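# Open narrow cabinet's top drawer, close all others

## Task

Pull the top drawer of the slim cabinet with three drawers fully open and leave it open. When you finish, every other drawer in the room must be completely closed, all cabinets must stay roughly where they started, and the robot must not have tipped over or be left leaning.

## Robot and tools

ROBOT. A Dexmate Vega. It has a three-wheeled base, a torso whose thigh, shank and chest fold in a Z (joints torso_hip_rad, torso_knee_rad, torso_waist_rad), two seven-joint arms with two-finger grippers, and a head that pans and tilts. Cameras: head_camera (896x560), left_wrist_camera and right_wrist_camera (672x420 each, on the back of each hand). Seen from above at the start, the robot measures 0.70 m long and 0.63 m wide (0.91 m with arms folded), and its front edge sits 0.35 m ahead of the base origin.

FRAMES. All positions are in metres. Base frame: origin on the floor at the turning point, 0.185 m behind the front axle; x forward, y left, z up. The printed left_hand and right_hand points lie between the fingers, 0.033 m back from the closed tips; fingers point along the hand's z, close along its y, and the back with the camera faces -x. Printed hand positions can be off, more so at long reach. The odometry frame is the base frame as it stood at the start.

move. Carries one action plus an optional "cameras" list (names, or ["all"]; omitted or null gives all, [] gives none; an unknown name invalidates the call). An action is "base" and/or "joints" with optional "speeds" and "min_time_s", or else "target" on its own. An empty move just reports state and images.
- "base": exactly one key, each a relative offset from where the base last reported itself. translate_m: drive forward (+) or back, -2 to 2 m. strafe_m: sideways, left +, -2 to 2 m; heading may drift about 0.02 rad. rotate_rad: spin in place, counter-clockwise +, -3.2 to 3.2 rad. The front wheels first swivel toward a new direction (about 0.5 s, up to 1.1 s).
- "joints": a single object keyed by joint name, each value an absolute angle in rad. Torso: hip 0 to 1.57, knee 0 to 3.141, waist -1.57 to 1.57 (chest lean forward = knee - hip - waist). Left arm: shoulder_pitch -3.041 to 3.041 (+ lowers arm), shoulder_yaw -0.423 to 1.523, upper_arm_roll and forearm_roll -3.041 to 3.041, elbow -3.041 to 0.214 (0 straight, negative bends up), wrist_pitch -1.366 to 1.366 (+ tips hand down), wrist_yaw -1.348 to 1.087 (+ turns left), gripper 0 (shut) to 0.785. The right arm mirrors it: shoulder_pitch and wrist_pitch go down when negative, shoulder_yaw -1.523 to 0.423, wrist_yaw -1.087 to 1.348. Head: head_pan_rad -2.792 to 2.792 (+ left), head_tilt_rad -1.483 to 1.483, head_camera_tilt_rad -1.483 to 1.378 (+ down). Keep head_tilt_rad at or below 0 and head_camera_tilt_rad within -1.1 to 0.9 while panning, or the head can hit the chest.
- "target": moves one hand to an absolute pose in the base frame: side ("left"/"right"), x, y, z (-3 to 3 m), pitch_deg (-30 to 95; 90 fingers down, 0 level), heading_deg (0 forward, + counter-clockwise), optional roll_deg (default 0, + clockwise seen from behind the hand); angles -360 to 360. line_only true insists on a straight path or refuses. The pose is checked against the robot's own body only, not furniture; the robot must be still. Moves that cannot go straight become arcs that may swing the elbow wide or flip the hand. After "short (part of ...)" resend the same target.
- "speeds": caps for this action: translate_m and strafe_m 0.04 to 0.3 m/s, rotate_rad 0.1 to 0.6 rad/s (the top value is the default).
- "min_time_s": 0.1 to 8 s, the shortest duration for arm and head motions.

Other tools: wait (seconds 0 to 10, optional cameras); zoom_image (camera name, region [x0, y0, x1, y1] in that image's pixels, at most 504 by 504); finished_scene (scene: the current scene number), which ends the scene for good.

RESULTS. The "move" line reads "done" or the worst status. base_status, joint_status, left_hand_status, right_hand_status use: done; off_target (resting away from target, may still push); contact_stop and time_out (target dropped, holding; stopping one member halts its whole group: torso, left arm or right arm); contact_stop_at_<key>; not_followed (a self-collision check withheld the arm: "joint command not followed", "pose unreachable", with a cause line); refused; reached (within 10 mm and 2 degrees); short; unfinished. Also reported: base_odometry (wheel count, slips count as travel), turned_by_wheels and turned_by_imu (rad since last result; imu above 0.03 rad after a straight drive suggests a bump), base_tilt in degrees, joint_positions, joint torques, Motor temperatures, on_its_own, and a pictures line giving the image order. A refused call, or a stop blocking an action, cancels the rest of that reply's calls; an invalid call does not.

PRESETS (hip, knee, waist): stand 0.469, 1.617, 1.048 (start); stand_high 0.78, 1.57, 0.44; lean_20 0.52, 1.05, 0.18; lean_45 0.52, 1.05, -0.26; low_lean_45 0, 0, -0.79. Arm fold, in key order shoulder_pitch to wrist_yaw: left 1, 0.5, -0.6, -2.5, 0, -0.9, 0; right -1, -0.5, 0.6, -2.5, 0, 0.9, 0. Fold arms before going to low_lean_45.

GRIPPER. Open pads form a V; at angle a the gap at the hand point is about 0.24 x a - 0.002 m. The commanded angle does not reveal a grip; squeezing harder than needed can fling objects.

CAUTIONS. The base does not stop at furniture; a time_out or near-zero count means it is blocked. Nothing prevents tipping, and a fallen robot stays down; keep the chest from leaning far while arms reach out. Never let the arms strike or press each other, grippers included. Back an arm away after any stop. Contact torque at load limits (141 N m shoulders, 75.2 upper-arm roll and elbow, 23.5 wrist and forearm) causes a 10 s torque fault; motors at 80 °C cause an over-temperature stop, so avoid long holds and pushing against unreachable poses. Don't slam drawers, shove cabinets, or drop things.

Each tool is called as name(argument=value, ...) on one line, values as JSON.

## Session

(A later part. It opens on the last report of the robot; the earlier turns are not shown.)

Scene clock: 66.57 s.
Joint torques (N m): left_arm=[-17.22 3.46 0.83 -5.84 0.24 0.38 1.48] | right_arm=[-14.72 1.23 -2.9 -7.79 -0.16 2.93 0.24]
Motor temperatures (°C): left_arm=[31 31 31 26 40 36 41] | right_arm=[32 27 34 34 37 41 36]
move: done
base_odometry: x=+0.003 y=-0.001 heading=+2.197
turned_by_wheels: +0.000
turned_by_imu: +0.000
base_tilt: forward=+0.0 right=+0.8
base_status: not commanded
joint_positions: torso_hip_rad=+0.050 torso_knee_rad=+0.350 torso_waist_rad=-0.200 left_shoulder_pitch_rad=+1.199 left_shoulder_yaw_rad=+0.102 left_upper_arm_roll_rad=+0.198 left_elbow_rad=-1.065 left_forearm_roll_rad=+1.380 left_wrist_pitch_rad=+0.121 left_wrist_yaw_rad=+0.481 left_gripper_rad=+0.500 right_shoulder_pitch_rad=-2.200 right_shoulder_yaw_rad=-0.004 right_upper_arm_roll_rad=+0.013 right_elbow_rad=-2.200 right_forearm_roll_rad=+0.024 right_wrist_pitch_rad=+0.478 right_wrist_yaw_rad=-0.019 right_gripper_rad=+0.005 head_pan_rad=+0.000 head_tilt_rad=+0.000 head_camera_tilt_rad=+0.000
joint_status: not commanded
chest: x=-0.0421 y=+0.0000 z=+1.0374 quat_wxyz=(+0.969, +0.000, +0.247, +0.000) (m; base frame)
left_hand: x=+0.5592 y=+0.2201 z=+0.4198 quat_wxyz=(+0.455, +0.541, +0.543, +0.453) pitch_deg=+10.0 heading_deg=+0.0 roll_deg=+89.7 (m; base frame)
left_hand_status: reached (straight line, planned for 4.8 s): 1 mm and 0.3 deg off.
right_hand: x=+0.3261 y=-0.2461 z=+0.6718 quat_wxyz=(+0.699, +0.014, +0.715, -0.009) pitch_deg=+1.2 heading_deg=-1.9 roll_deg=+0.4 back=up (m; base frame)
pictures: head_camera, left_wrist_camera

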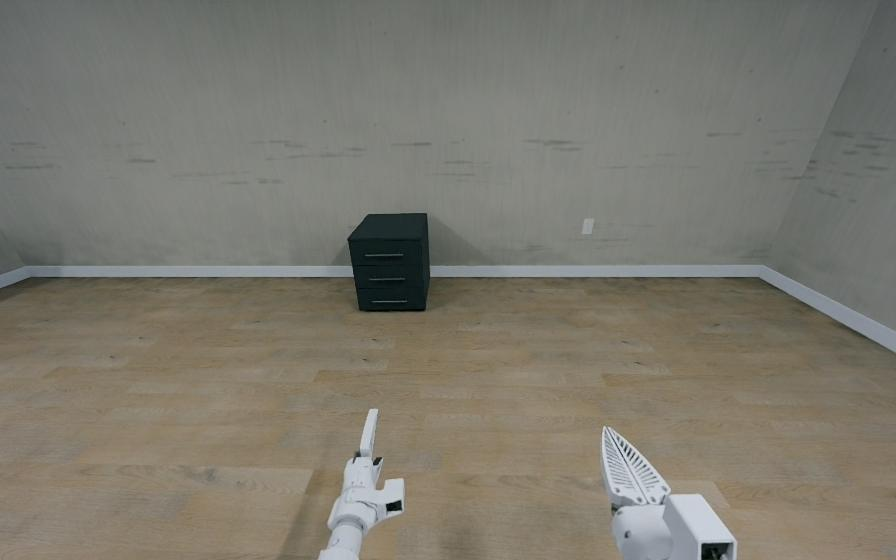

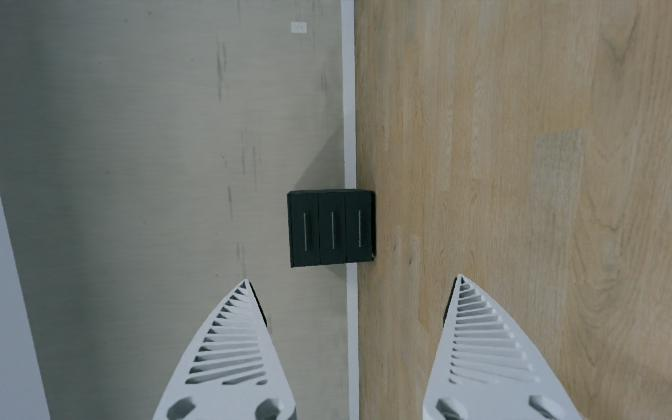

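move(base={"translate_m":0.95}, cameras=[])

move(base={"strafe_m":0.13}, cameras=["head_camera","left_wrist_camera"])

zoom_image(camera="head_camera", region=[250, 250, 550, 550])

Scene clock: 72.13 s.
Joint torques (N m): left_arm=[-16.54 1.93 0.36 -6.23 0.24 -0.17 1.37] | right_arm=[-15 1.01 -3 -7.32 -0.1 2.47 0.16]
Motor temperatures (°C): left_arm=[31 31 31 26 40 36 41] | right_arm=[31 27 34 34 37 40 36]
move: done
base_odometry: x=-0.555 y=+0.768 heading=+2.197
turned_by_wheels: +0.001
turned_by_imu: +0.000
base_tilt: forward=+0.1 right=+0.7
base_status: done
joint_positions: torso_hip_rad=+0.050 torso_knee_rad=+0.350 torso_waist_rad=-0.200 left_shoulder_pitch_rad=+1.197 left_shoulder_yaw_rad=+0.102 left_upper_arm_roll_rad=+0.200 left_elbow_rad=-1.062 left_forearm_roll_rad=+1.383 left_wrist_pitch_rad=+0.123 left_wrist_yaw_rad=+0.482 left_gripper_rad=+0.500 right_shoulder_pitch_rad=-2.200 right_shoulder_yaw_rad=-0.004 right_upper_arm_roll_rad=+0.013 right_elbow_rad=-2.200 right_forearm_roll_rad=+0.024 right_wrist_pitch_rad=+0.478 right_wrist_yaw_rad=-0.019 right_gripper_rad=+0.005 head_pan_rad=+0.000 head_tilt_rad=+0.000 head_camera_tilt_rad=+0.000
joint_status: not commanded
chest: x=-0.0420 y=+0.0000 z=+1.0374 quat_wxyz=(+0.969, +0.000, +0.247, +0.000) (m; base frame)
left_hand: x=+0.5598 y=+0.2201 z=+0.4197 quat_wxyz=(+0.454, +0.542, +0.542, +0.454) pitch_deg=+10.0 heading_deg=+0.0 roll_deg=+90.0 (m; base frame)
right_hand: x=+0.3262 y=-0.2461 z=+0.6718 quat_wxyz=(+0.699, +0.014, +0.715, -0.009) pitch_deg=+1.2 heading_deg=-1.9 roll_deg=+0.4 back=up (m; base frame)
pictures: none
No camera images: "cameras" was empty.

Scene clock: 74.63 s.
Joint torques (N m): left_arm=[-16 2.48 -0.23 -5.83 0.39 -0.32 1.36] | right_arm=[-15.11 -0.09 -2.73 -9 -0.05 3.71 -0.07]
Motor temperatures (°C): left_arm=[31 31 31 26 40 35 41] | right_arm=[31 27 34 33 37 40 36]
move: done
base_odometry: x=-0.660 y=+0.692 heading=+2.200
turned_by_wheels: +0.002
turned_by_imu: +0.003
base_tilt: forward=+0.0 right=+0.7
base_status: done
joint_positions: torso_hip_rad=+0.050 torso_knee_rad=+0.350 torso_waist_rad=-0.200 left_shoulder_pitch_rad=+1.197 left_shoulder_yaw_rad=+0.102 left_upper_arm_roll_rad=+0.200 left_elbow_rad=-1.062 left_forearm_roll_rad=+1.383 left_wrist_pitch_rad=+0.123 left_wrist_yaw_rad=+0.482 left_gripper_rad=+0.500 right_shoulder_pitch_rad=-2.200 right_shoulder_yaw_rad=-0.004 right_upper_arm_roll_rad=+0.013 right_elbow_rad=-2.200 right_forearm_roll_rad=+0.024 right_wrist_pitch_rad=+0.478 right_wrist_yaw_rad=-0.019 right_gripper_rad=+0.005 head_pan_rad=+0.000 head_tilt_rad=+0.000 head_camera_tilt_rad=+0.000
joint_status: not commanded
chest: x=-0.0420 y=+0.0000 z=+1.0374 quat_wxyz=(+0.969, +0.000, +0.247, +0.000) (m; base frame)
left_hand: x=+0.5598 y=+0.2201 z=+0.4197 quat_wxyz=(+0.454, +0.542, +0.542, +0.454) pitch_deg=+10.0 heading_deg=+0.0 roll_deg=+90.0 (m; base frame)
right_hand: x=+0.3262 y=-0.2461 z=+0.6718 quat_wxyz=(+0.699, +0.014, +0.715, -0.009) pitch_deg=+1.2 heading_deg=-1.9 roll_deg=+0.4 back=up (m; base frame)
pictures: head_camera, left_wrist_camera

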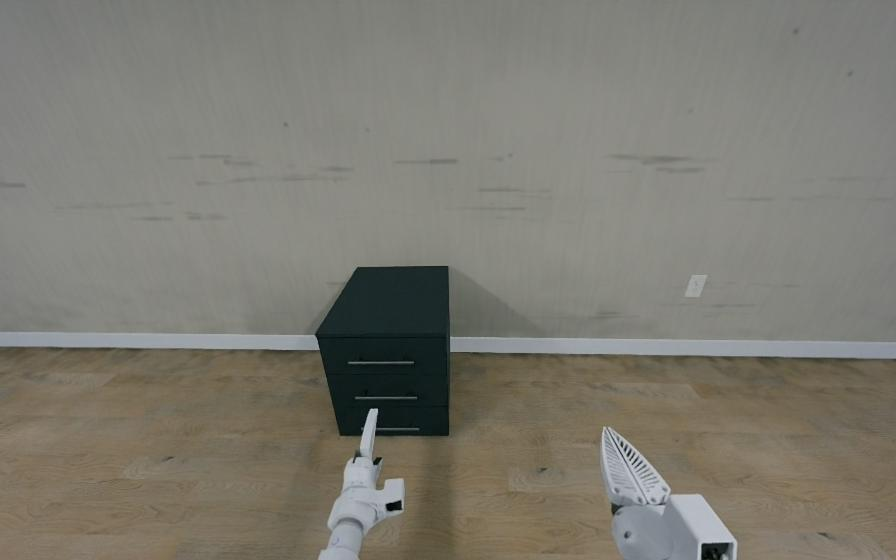

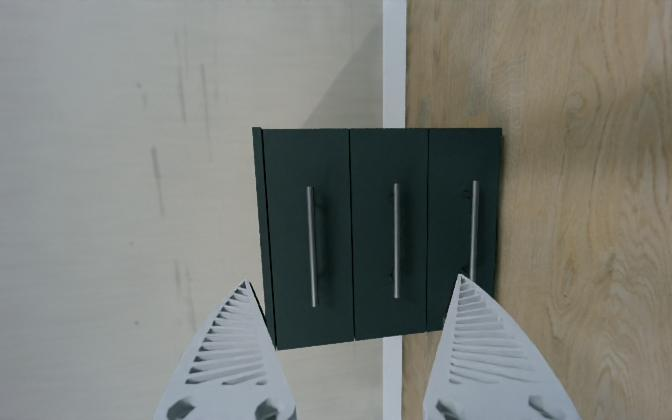

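Scaled by 1.680 from the camera's 896x560 image, which has a finer 960x600 frame.

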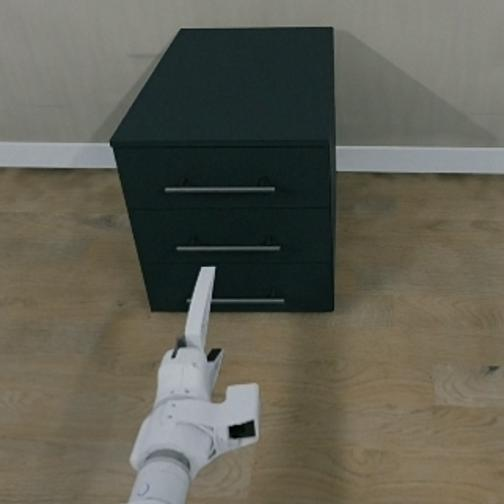

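move(base={"translate_m":0.22}, joints={"left_gripper_rad":0.3,"head_camera_tilt_rad":0.4})

zoom_image(camera="head_camera", region=[250, 150, 550, 450])

Scene clock: 77.90 s.
Joint torques (N m): left_arm=[-14.07 2.79 0.22 -5.32 0.3 -0.47 1.44] | right_arm=[-15.89 -0.38 -2.38 -6.85 -0.02 3.42 0.22]
Motor temperatures (°C): left_arm=[31 31 31 26 40 35 41] | right_arm=[31 27 34 33 37 39 35]
move: done
base_odometry: x=-0.790 y=+0.870 heading=+2.199
turned_by_wheels: -0.001
turned_by_imu: +0.001
base_tilt: forward=+0.0 right=+0.7
base_status: done
joint_positions: torso_hip_rad=+0.050 torso_knee_rad=+0.350 torso_waist_rad=-0.200 left_shoulder_pitch_rad=+1.197 left_shoulder_yaw_rad=+0.102 left_upper_arm_roll_rad=+0.200 left_elbow_rad=-1.062 left_forearm_roll_rad=+1.383 left_wrist_pitch_rad=+0.123 left_wrist_yaw_rad=+0.482 left_gripper_rad=+0.300 right_shoulder_pitch_rad=-2.200 right_shoulder_yaw_rad=-0.004 right_upper_arm_roll_rad=+0.013 right_elbow_rad=-2.200 right_forearm_roll_rad=+0.024 right_wrist_pitch_rad=+0.478 right_wrist_yaw_rad=-0.019 right_gripper_rad=+0.005 head_pan_rad=+0.000 head_tilt_rad=+0.000 head_camera_tilt_rad=+0.400
joint_status: all done
chest: x=-0.0420 y=+0.0000 z=+1.0374 quat_wxyz=(+0.969, +0.000, +0.247, +0.000) (m; base frame)
left_hand: x=+0.5598 y=+0.2201 z=+0.4197 quat_wxyz=(+0.454, +0.542, +0.542, +0.454) pitch_deg=+10.0 heading_deg=+0.0 roll_deg=+90.0 (m; base frame)
right_hand: x=+0.3262 y=-0.2461 z=+0.6717 quat_wxyz=(+0.699, +0.014, +0.715, -0.009) pitch_deg=+1.2 heading_deg=-1.9 roll_deg=+0.4 back=up (m; base frame)
pictures: head_camera, left_wrist_camera, right_wrist_camera

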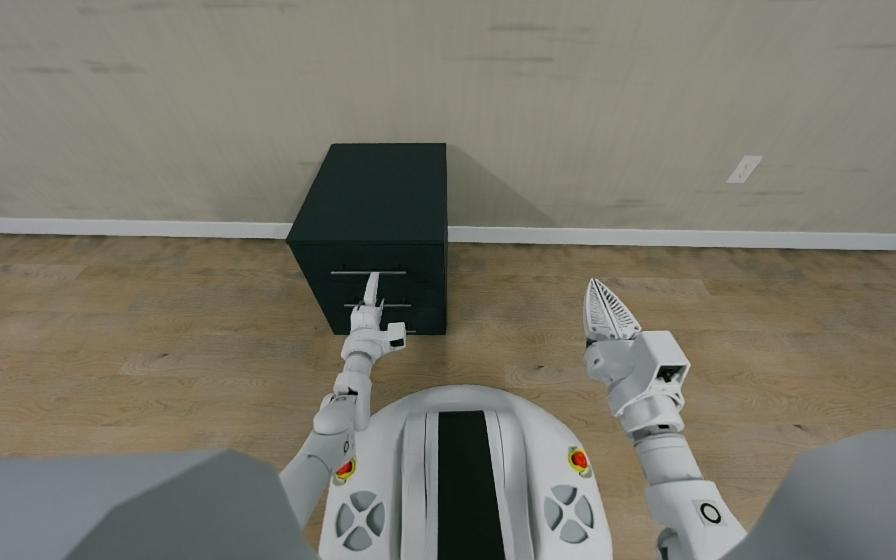

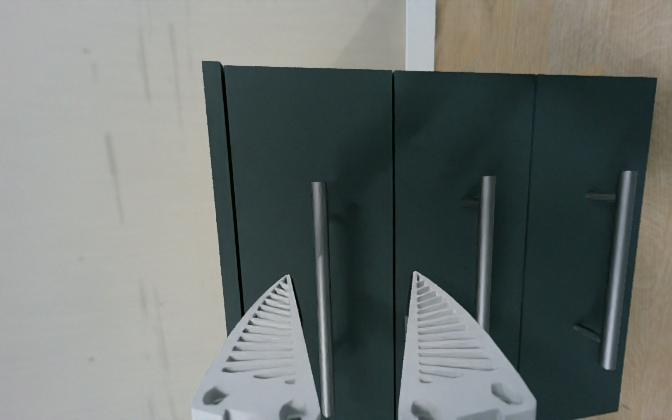

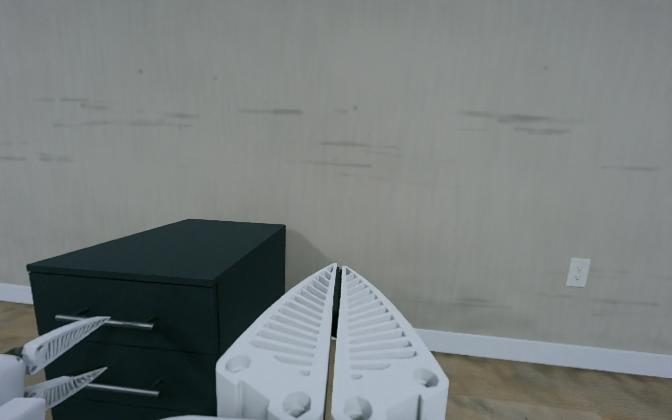

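Scaled by 1.680 from the camera's 896x560 image, which has a finer 960x600 frame.

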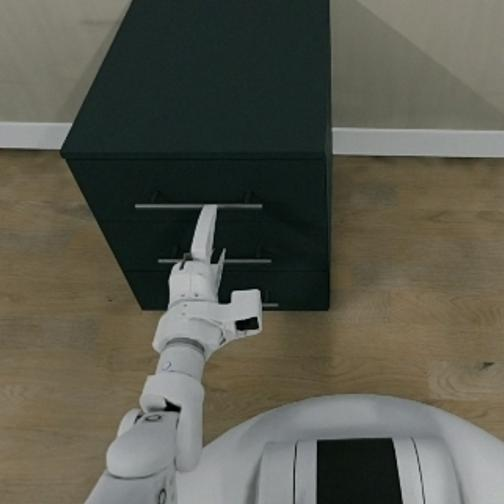

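move(base={"translate_m":0.11}, speeds={"translate_m":0.1}, cameras=["left_wrist_camera","head_camera"])

zoom_image(camera="head_camera", region=[270, 220, 470, 420])

Scene clock: 80.10 s.
Joint torques (N m): left_arm=[-33.09 -2.68 -1.72 -10.29 1.45 -1.9 1.14] | right_arm=[-13.99 -0.46 -2.06 -7.61 -0.07 3.03 -0.09]
Motor temperatures (°C): left_arm=[31 31 31 27 40 35 41] | right_arm=[31 27 34 33 37 39 35]
move: done
base_odometry: x=-0.854 y=+0.958 heading=+2.199
turned_by_wheels: +0.000
turned_by_imu: +0.000
base_tilt: forward=+0.0 right=+0.8
base_status: done
joint_positions: torso_hip_rad=+0.050 torso_knee_rad=+0.350 torso_waist_rad=-0.200 left_shoulder_pitch_rad=+1.197 left_shoulder_yaw_rad=+0.102 left_upper_arm_roll_rad=+0.200 left_elbow_rad=-1.061 left_forearm_roll_rad=+1.383 left_wrist_pitch_rad=+0.124 left_wrist_yaw_rad=+0.482 left_gripper_rad=+0.300 right_shoulder_pitch_rad=-2.200 right_shoulder_yaw_rad=-0.004 right_upper_arm_roll_rad=+0.013 right_elbow_rad=-2.200 right_forearm_roll_rad=+0.024 right_wrist_pitch_rad=+0.478 right_wrist_yaw_rad=-0.019 right_gripper_rad=+0.005 head_pan_rad=+0.000 head_tilt_rad=+0.000 head_camera_tilt_rad=+0.400
joint_status: not commanded
chest: x=-0.0421 y=+0.0000 z=+1.0374 quat_wxyz=(+0.969, +0.000, +0.247, +0.000) (m; base frame)
left_hand: x=+0.5593 y=+0.2204 z=+0.4191 quat_wxyz=(+0.454, +0.542, +0.542, +0.454) pitch_deg=+10.1 heading_deg=+0.0 roll_deg=-90.0 (m; base frame)
right_hand: x=+0.3261 y=-0.2461 z=+0.6718 quat_wxyz=(+0.699, +0.014, +0.715, -0.009) pitch_deg=+1.2 heading_deg=-1.9 roll_deg=+0.4 back=up (m; base frame)
pictures: head_camera, left_wrist_camera

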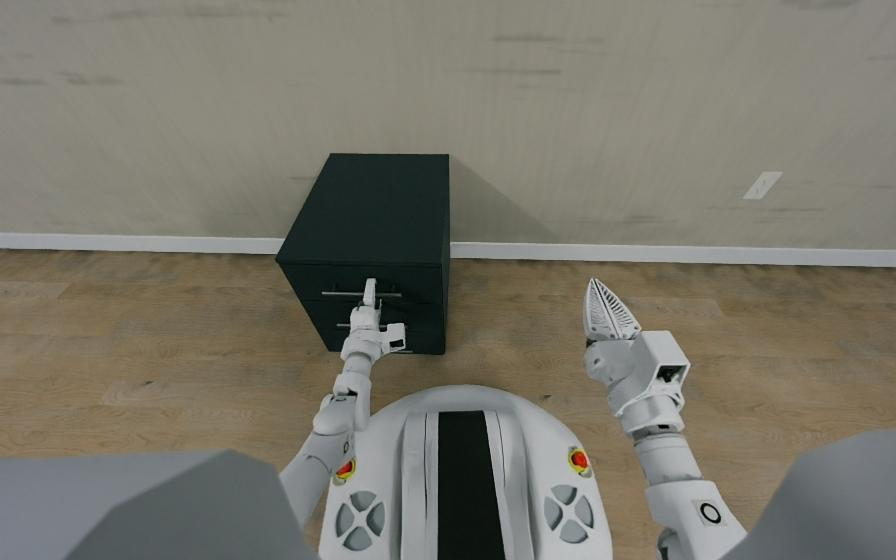

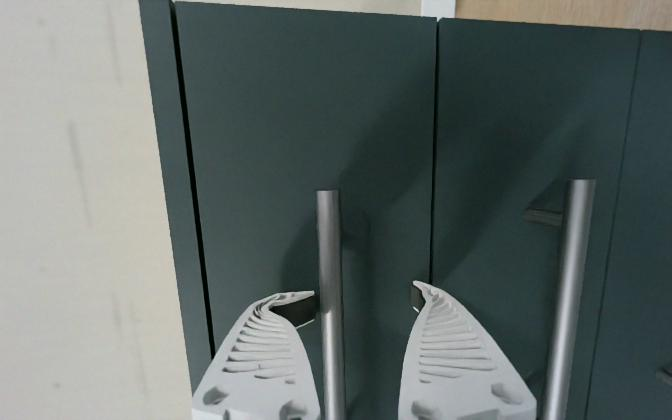

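Scaled by 2.520 from the camera's 896x560 image, which has a finer 960x600 frame.

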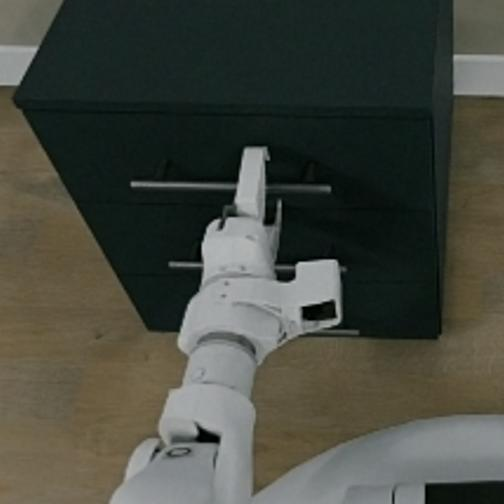

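Tips pressed to the face slightly; back 2.5 cm then grip, pull.

move(base={"translate_m":-0.025}, cameras=[])

move(joints={"left_gripper_rad":0}, cameras=["left_wrist_camera"])

move(base={"translate_m":-0.3}, speeds={"translate_m":0.12}, cameras=["head_camera","left_wrist_camera"])

Scene clock: 81.47 s.
Joint torques (N m): left_arm=[-15.96 -1.21 -1.61 -6.39 0.61 0.43 1.6] | right_arm=[-14.26 0.02 -2.35 -8.32 0.08 2.97 0.1]
Motor temperatures (°C): left_arm=[31 31 31 27 40 35 41] | right_arm=[31 27 34 33 37 39 35]
move: done
base_odometry: x=-0.840 y=+0.938 heading=+2.198
turned_by_wheels: +0.000
turned_by_imu: -0.001
base_tilt: forward=+0.0 right=+0.7
base_status: done
joint_positions: torso_hip_rad=+0.050 torso_knee_rad=+0.350 torso_waist_rad=-0.200 left_shoulder_pitch_rad=+1.197 left_shoulder_yaw_rad=+0.102 left_upper_arm_roll_rad=+0.200 left_elbow_rad=-1.062 left_forearm_roll_rad=+1.383 left_wrist_pitch_rad=+0.123 left_wrist_yaw_rad=+0.482 left_gripper_rad=+0.300 right_shoulder_pitch_rad=-2.200 right_shoulder_yaw_rad=-0.004 right_upper_arm_roll_rad=+0.013 right_elbow_rad=-2.200 right_forearm_roll_rad=+0.024 right_wrist_pitch_rad=+0.478 right_wrist_yaw_rad=-0.019 right_gripper_rad=+0.005 head_pan_rad=+0.000 head_tilt_rad=+0.000 head_camera_tilt_rad=+0.400
joint_status: not commanded
chest: x=-0.0421 y=+0.0000 z=+1.0374 quat_wxyz=(+0.969, +0.000, +0.247, +0.000) (m; base frame)
left_hand: x=+0.5598 y=+0.2201 z=+0.4196 quat_wxyz=(+0.454, +0.542, +0.542, +0.454) pitch_deg=+10.0 heading_deg=+0.0 roll_deg=-90.0 (m; base frame)
right_hand: x=+0.3261 y=-0.2461 z=+0.6718 quat_wxyz=(+0.699, +0.014, +0.715, -0.009) pitch_deg=+1.2 heading_deg=-1.9 roll_deg=+0.4 back=up (m; base frame)
pictures: none
No camera images: "cameras" was empty.

Scene clock: 82.30 s.
Joint torques (N m): left_arm=[0.28 -1.52 -1.02 3.35 -0.56 -1.14 -3.22] | right_arm=[-14.39 -0.63 -2.45 -8.02 0.03 3.58 0.11]
Motor temperatures (°C): left_arm=[31 31 31 27 40 35 41] | right_arm=[31 27 34 33 37 39 35]
move: done
base_odometry: x=-0.840 y=+0.938 heading=+2.198
turned_by_wheels: +0.000
turned_by_imu: +0.000
base_tilt: forward=+0.1 right=+0.8
base_status: not commanded
joint_positions: torso_hip_rad=+0.050 torso_knee_rad=+0.350 torso_waist_rad=-0.200 left_shoulder_pitch_rad=+1.196 left_shoulder_yaw_rad=+0.102 left_upper_arm_roll_rad=+0.200 left_elbow_rad=-1.063 left_forearm_roll_rad=+1.384 left_wrist_pitch_rad=+0.123 left_wrist_yaw_rad=+0.484 left_gripper_rad=+0.000 right_shoulder_pitch_rad=-2.200 right_shoulder_yaw_rad=-0.004 right_upper_arm_roll_rad=+0.013 right_elbow_rad=-2.200 right_forearm_roll_rad=+0.024 right_wrist_pitch_rad=+0.478 right_wrist_yaw_rad=-0.019 right_gripper_rad=+0.005 head_pan_rad=+0.000 head_tilt_rad=+0.000 head_camera_tilt_rad=+0.400
joint_status: all done
chest: x=-0.0422 y=+0.0000 z=+1.0374 quat_wxyz=(+0.969, +0.000, +0.247, +0.000) (m; base frame)
left_hand: x=+0.5606 y=+0.2200 z=+0.4214 quat_wxyz=(+0.455, +0.541, +0.541, +0.455) pitch_deg=+9.8 heading_deg=+0.0 roll_deg=-90.0 (m; base frame)
right_hand: x=+0.3261 y=-0.2461 z=+0.6719 quat_wxyz=(+0.699, +0.014, +0.714, -0.009) pitch_deg=+1.2 heading_deg=-1.9 roll_deg=+0.4 back=up (m; base frame)
pictures: left_wrist_camera

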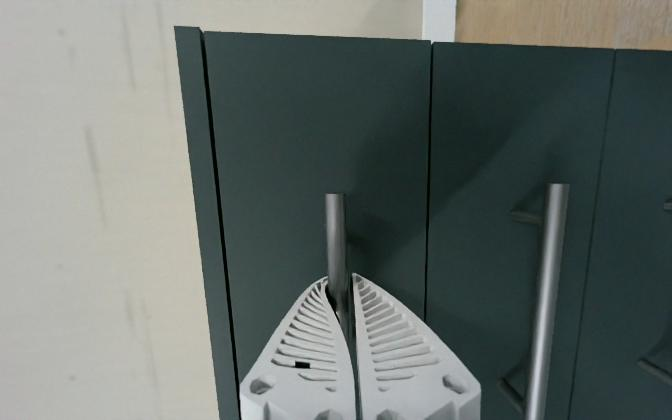

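Scene clock: 85.77 s.
Joint torques (N m): left_arm=[4.31 -3.35 5.3 1.9 1.19 -4.2 -3.21] | right_arm=[-15.02 -0.05 -2.23 -8.04 -0.02 2.71 0.2]
Motor temperatures (°C): left_arm=[31 31 31 26 40 35 41] | right_arm=[31 27 34 33 37 39 35]
move: done
base_odometry: x=-0.663 y=+0.696 heading=+2.198
turned_by_wheels: -0.001
turned_by_imu: +0.000
base_tilt: forward=+0.0 right=+0.8
base_status: done
joint_positions: torso_hip_rad=+0.050 torso_knee_rad=+0.350 torso_waist_rad=-0.200 left_shoulder_pitch_rad=+1.196 left_shoulder_yaw_rad=+0.102 left_upper_arm_roll_rad=+0.199 left_elbow_rad=-1.063 left_forearm_roll_rad=+1.383 left_wrist_pitch_rad=+0.124 left_wrist_yaw_rad=+0.484 left_gripper_rad=+0.000 right_shoulder_pitch_rad=-2.200 right_shoulder_yaw_rad=-0.004 right_upper_arm_roll_rad=+0.013 right_elbow_rad=-2.200 right_forearm_roll_rad=+0.024 right_wrist_pitch_rad=+0.478 right_wrist_yaw_rad=-0.019 right_gripper_rad=+0.005 head_pan_rad=+0.000 head_tilt_rad=+0.000 head_camera_tilt_rad=+0.400
joint_status: not commanded
chest: x=-0.0423 y=+0.0000 z=+1.0374 quat_wxyz=(+0.969, +0.000, +0.247, +0.000) (m; base frame)
left_hand: x=+0.5607 y=+0.2208 z=+0.4216 quat_wxyz=(+0.455, +0.541, +0.541, +0.456) pitch_deg=+9.8 heading_deg=+0.1 roll_deg=-90.0 (m; base frame)
right_hand: x=+0.3260 y=-0.2461 z=+0.6720 quat_wxyz=(+0.700, +0.014, +0.714, -0.009) pitch_deg=+1.2 heading_deg=-1.9 roll_deg=+0.4 back=up (m; base frame)
pictures: head_camera, left_wrist_camera

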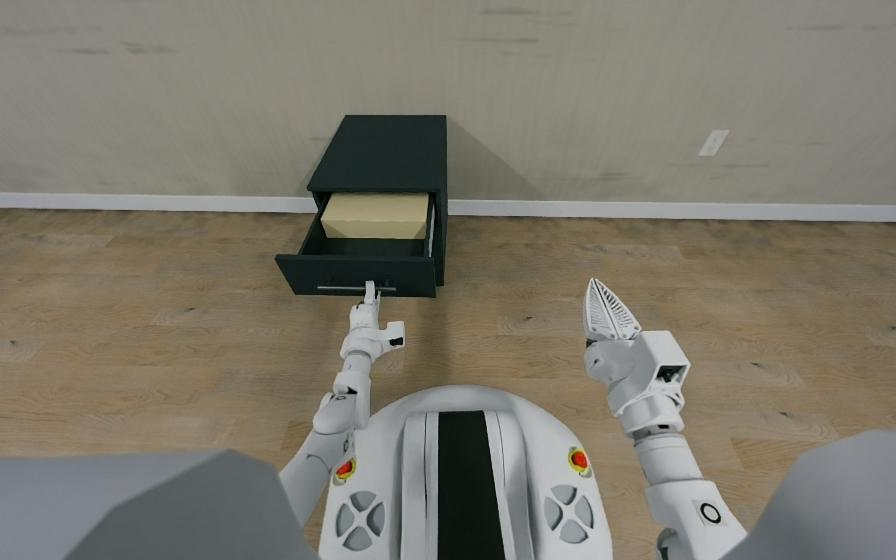

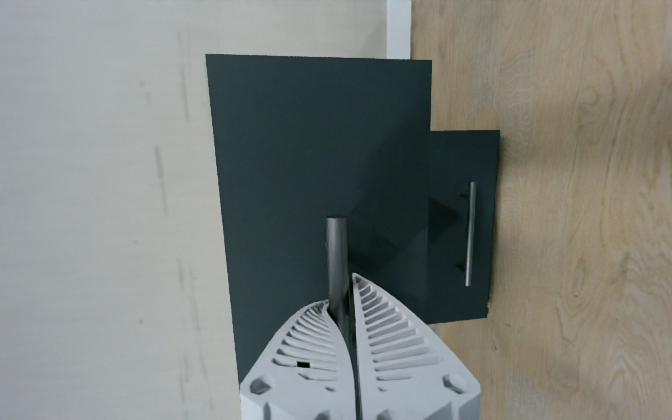

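move(base={"translate_m":-0.12}, speeds={"translate_m":0.06}, cameras=["head_camera","left_wrist_camera"])

move(base={"translate_m":-0.08}, speeds={"translate_m":0.06}, cameras=["head_camera","left_wrist_camera"])

Scene clock: 88.53 s.
Joint torques (N m): left_arm=[-6.55 -2.31 0.27 -5.58 -0.12 -0.14 0.91] | right_arm=[-15.32 -0.06 -2.37 -8.15 -0.07 3.37 0.29]
Motor temperatures (°C): left_arm=[31 31 31 26 40 35 41] | right_arm=[31 27 34 33 37 39 35]
move: done
base_odometry: x=-0.592 y=+0.599 heading=+2.197
turned_by_wheels: -0.001
turned_by_imu: -0.001
base_tilt: forward=+0.0 right=+0.7
base_status: done
joint_positions: torso_hip_rad=+0.050 torso_knee_rad=+0.350 torso_waist_rad=-0.200 left_shoulder_pitch_rad=+1.196 left_shoulder_yaw_rad=+0.102 left_upper_arm_roll_rad=+0.200 left_elbow_rad=-1.062 left_forearm_roll_rad=+1.383 left_wrist_pitch_rad=+0.123 left_wrist_yaw_rad=+0.482 left_gripper_rad=+0.000 right_shoulder_pitch_rad=-2.200 right_shoulder_yaw_rad=-0.004 right_upper_arm_roll_rad=+0.013 right_elbow_rad=-2.200 right_forearm_roll_rad=+0.024 right_wrist_pitch_rad=+0.478 right_wrist_yaw_rad=-0.019 right_gripper_rad=+0.005 head_pan_rad=+0.000 head_tilt_rad=+0.000 head_camera_tilt_rad=+0.400
joint_status: not commanded
chest: x=-0.0421 y=+0.0000 z=+1.0374 quat_wxyz=(+0.969, +0.000, +0.247, +0.000) (m; base frame)
left_hand: x=+0.5601 y=+0.2202 z=+0.4201 quat_wxyz=(+0.454, +0.542, +0.542, +0.455) pitch_deg=+10.0 heading_deg=+0.0 roll_deg=-90.0 (m; base frame)
right_hand: x=+0.3261 y=-0.2461 z=+0.6718 quat_wxyz=(+0.699, +0.014, +0.715, -0.009) pitch_deg=+1.2 heading_deg=-1.9 roll_deg=+0.4 back=up (m; base frame)
pictures: head_camera, left_wrist_camera

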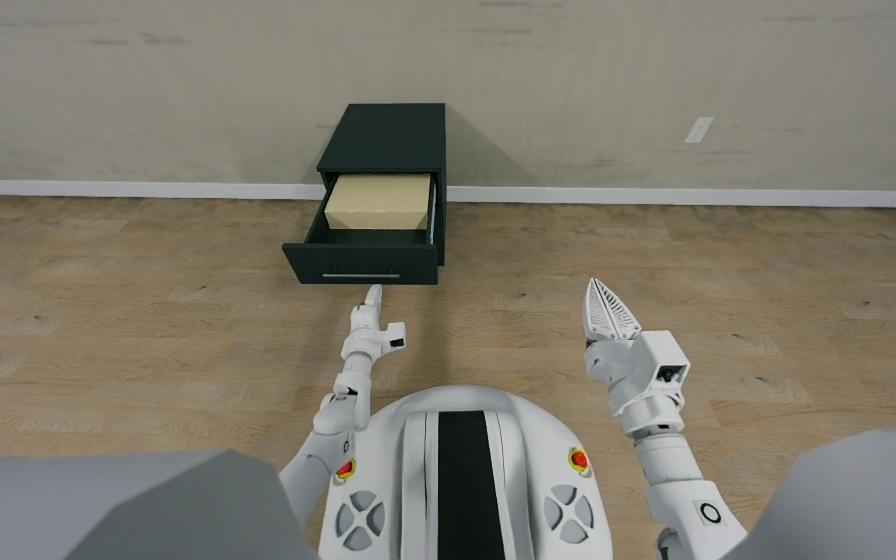

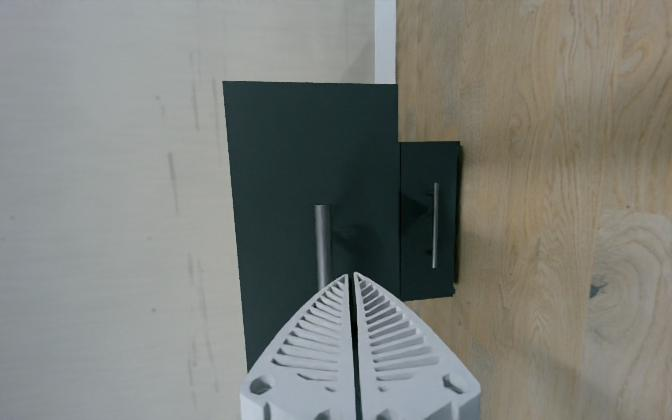

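Scene clock: 90.47 s.
Joint torques (N m): left_arm=[-7.34 -1.68 0.42 -4.63 -0.04 -0.05 0.98] | right_arm=[-15.4 0.25 -2.28 -7.57 -0.05 3.31 0.3]
Motor temperatures (°C): left_arm=[31 31 31 26 40 35 41] | right_arm=[31 27 34 33 37 38 35]
move: done
base_odometry: x=-0.546 y=+0.534 heading=+2.196
turned_by_wheels: -0.001
turned_by_imu: -0.001
base_tilt: forward=+0.0 right=+0.8
base_status: done
joint_positions: torso_hip_rad=+0.050 torso_knee_rad=+0.350 torso_waist_rad=-0.200 left_shoulder_pitch_rad=+1.196 left_shoulder_yaw_rad=+0.102 left_upper_arm_roll_rad=+0.200 left_elbow_rad=-1.062 left_forearm_roll_rad=+1.383 left_wrist_pitch_rad=+0.123 left_wrist_yaw_rad=+0.482 left_gripper_rad=+0.000 right_shoulder_pitch_rad=-2.200 right_shoulder_yaw_rad=-0.004 right_upper_arm_roll_rad=+0.013 right_elbow_rad=-2.200 right_forearm_roll_rad=+0.024 right_wrist_pitch_rad=+0.478 right_wrist_yaw_rad=-0.019 right_gripper_rad=+0.005 head_pan_rad=+0.000 head_tilt_rad=+0.000 head_camera_tilt_rad=+0.400
joint_status: not commanded
chest: x=-0.0421 y=+0.0000 z=+1.0374 quat_wxyz=(+0.969, +0.000, +0.247, +0.000) (m; base frame)
left_hand: x=+0.5600 y=+0.2202 z=+0.4200 quat_wxyz=(+0.454, +0.542, +0.542, +0.455) pitch_deg=+10.0 heading_deg=+0.0 roll_deg=-90.0 (m; base frame)
right_hand: x=+0.3261 y=-0.2461 z=+0.6718 quat_wxyz=(+0.699, +0.014, +0.715, -0.009) pitch_deg=+1.2 heading_deg=-1.9 roll_deg=+0.4 back=up (m; base frame)
pictures: head_camera, left_wrist_camera

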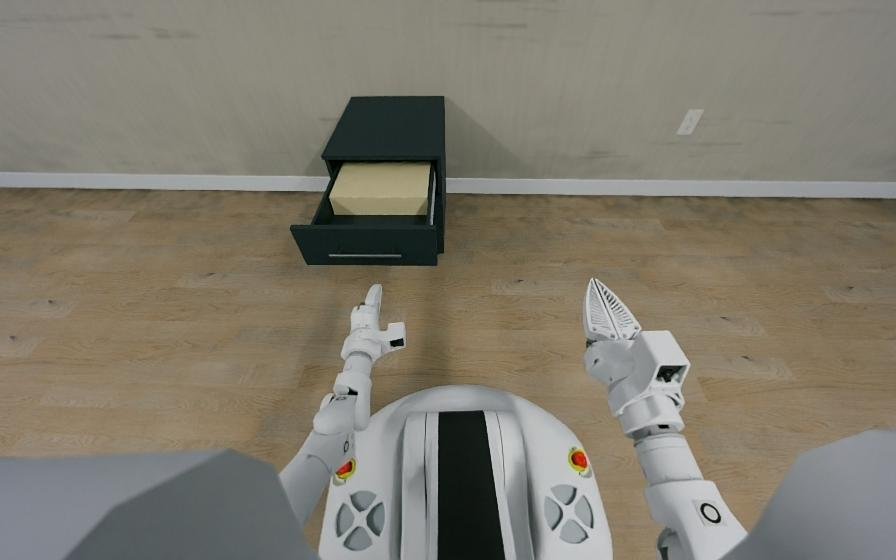

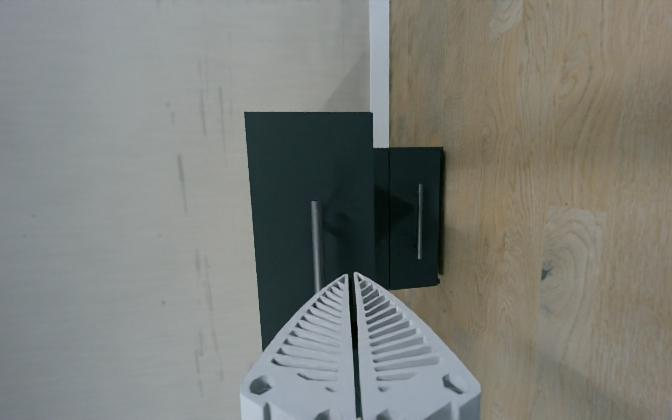

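finished_scene(scene=1)

The scene is finished: the task was done.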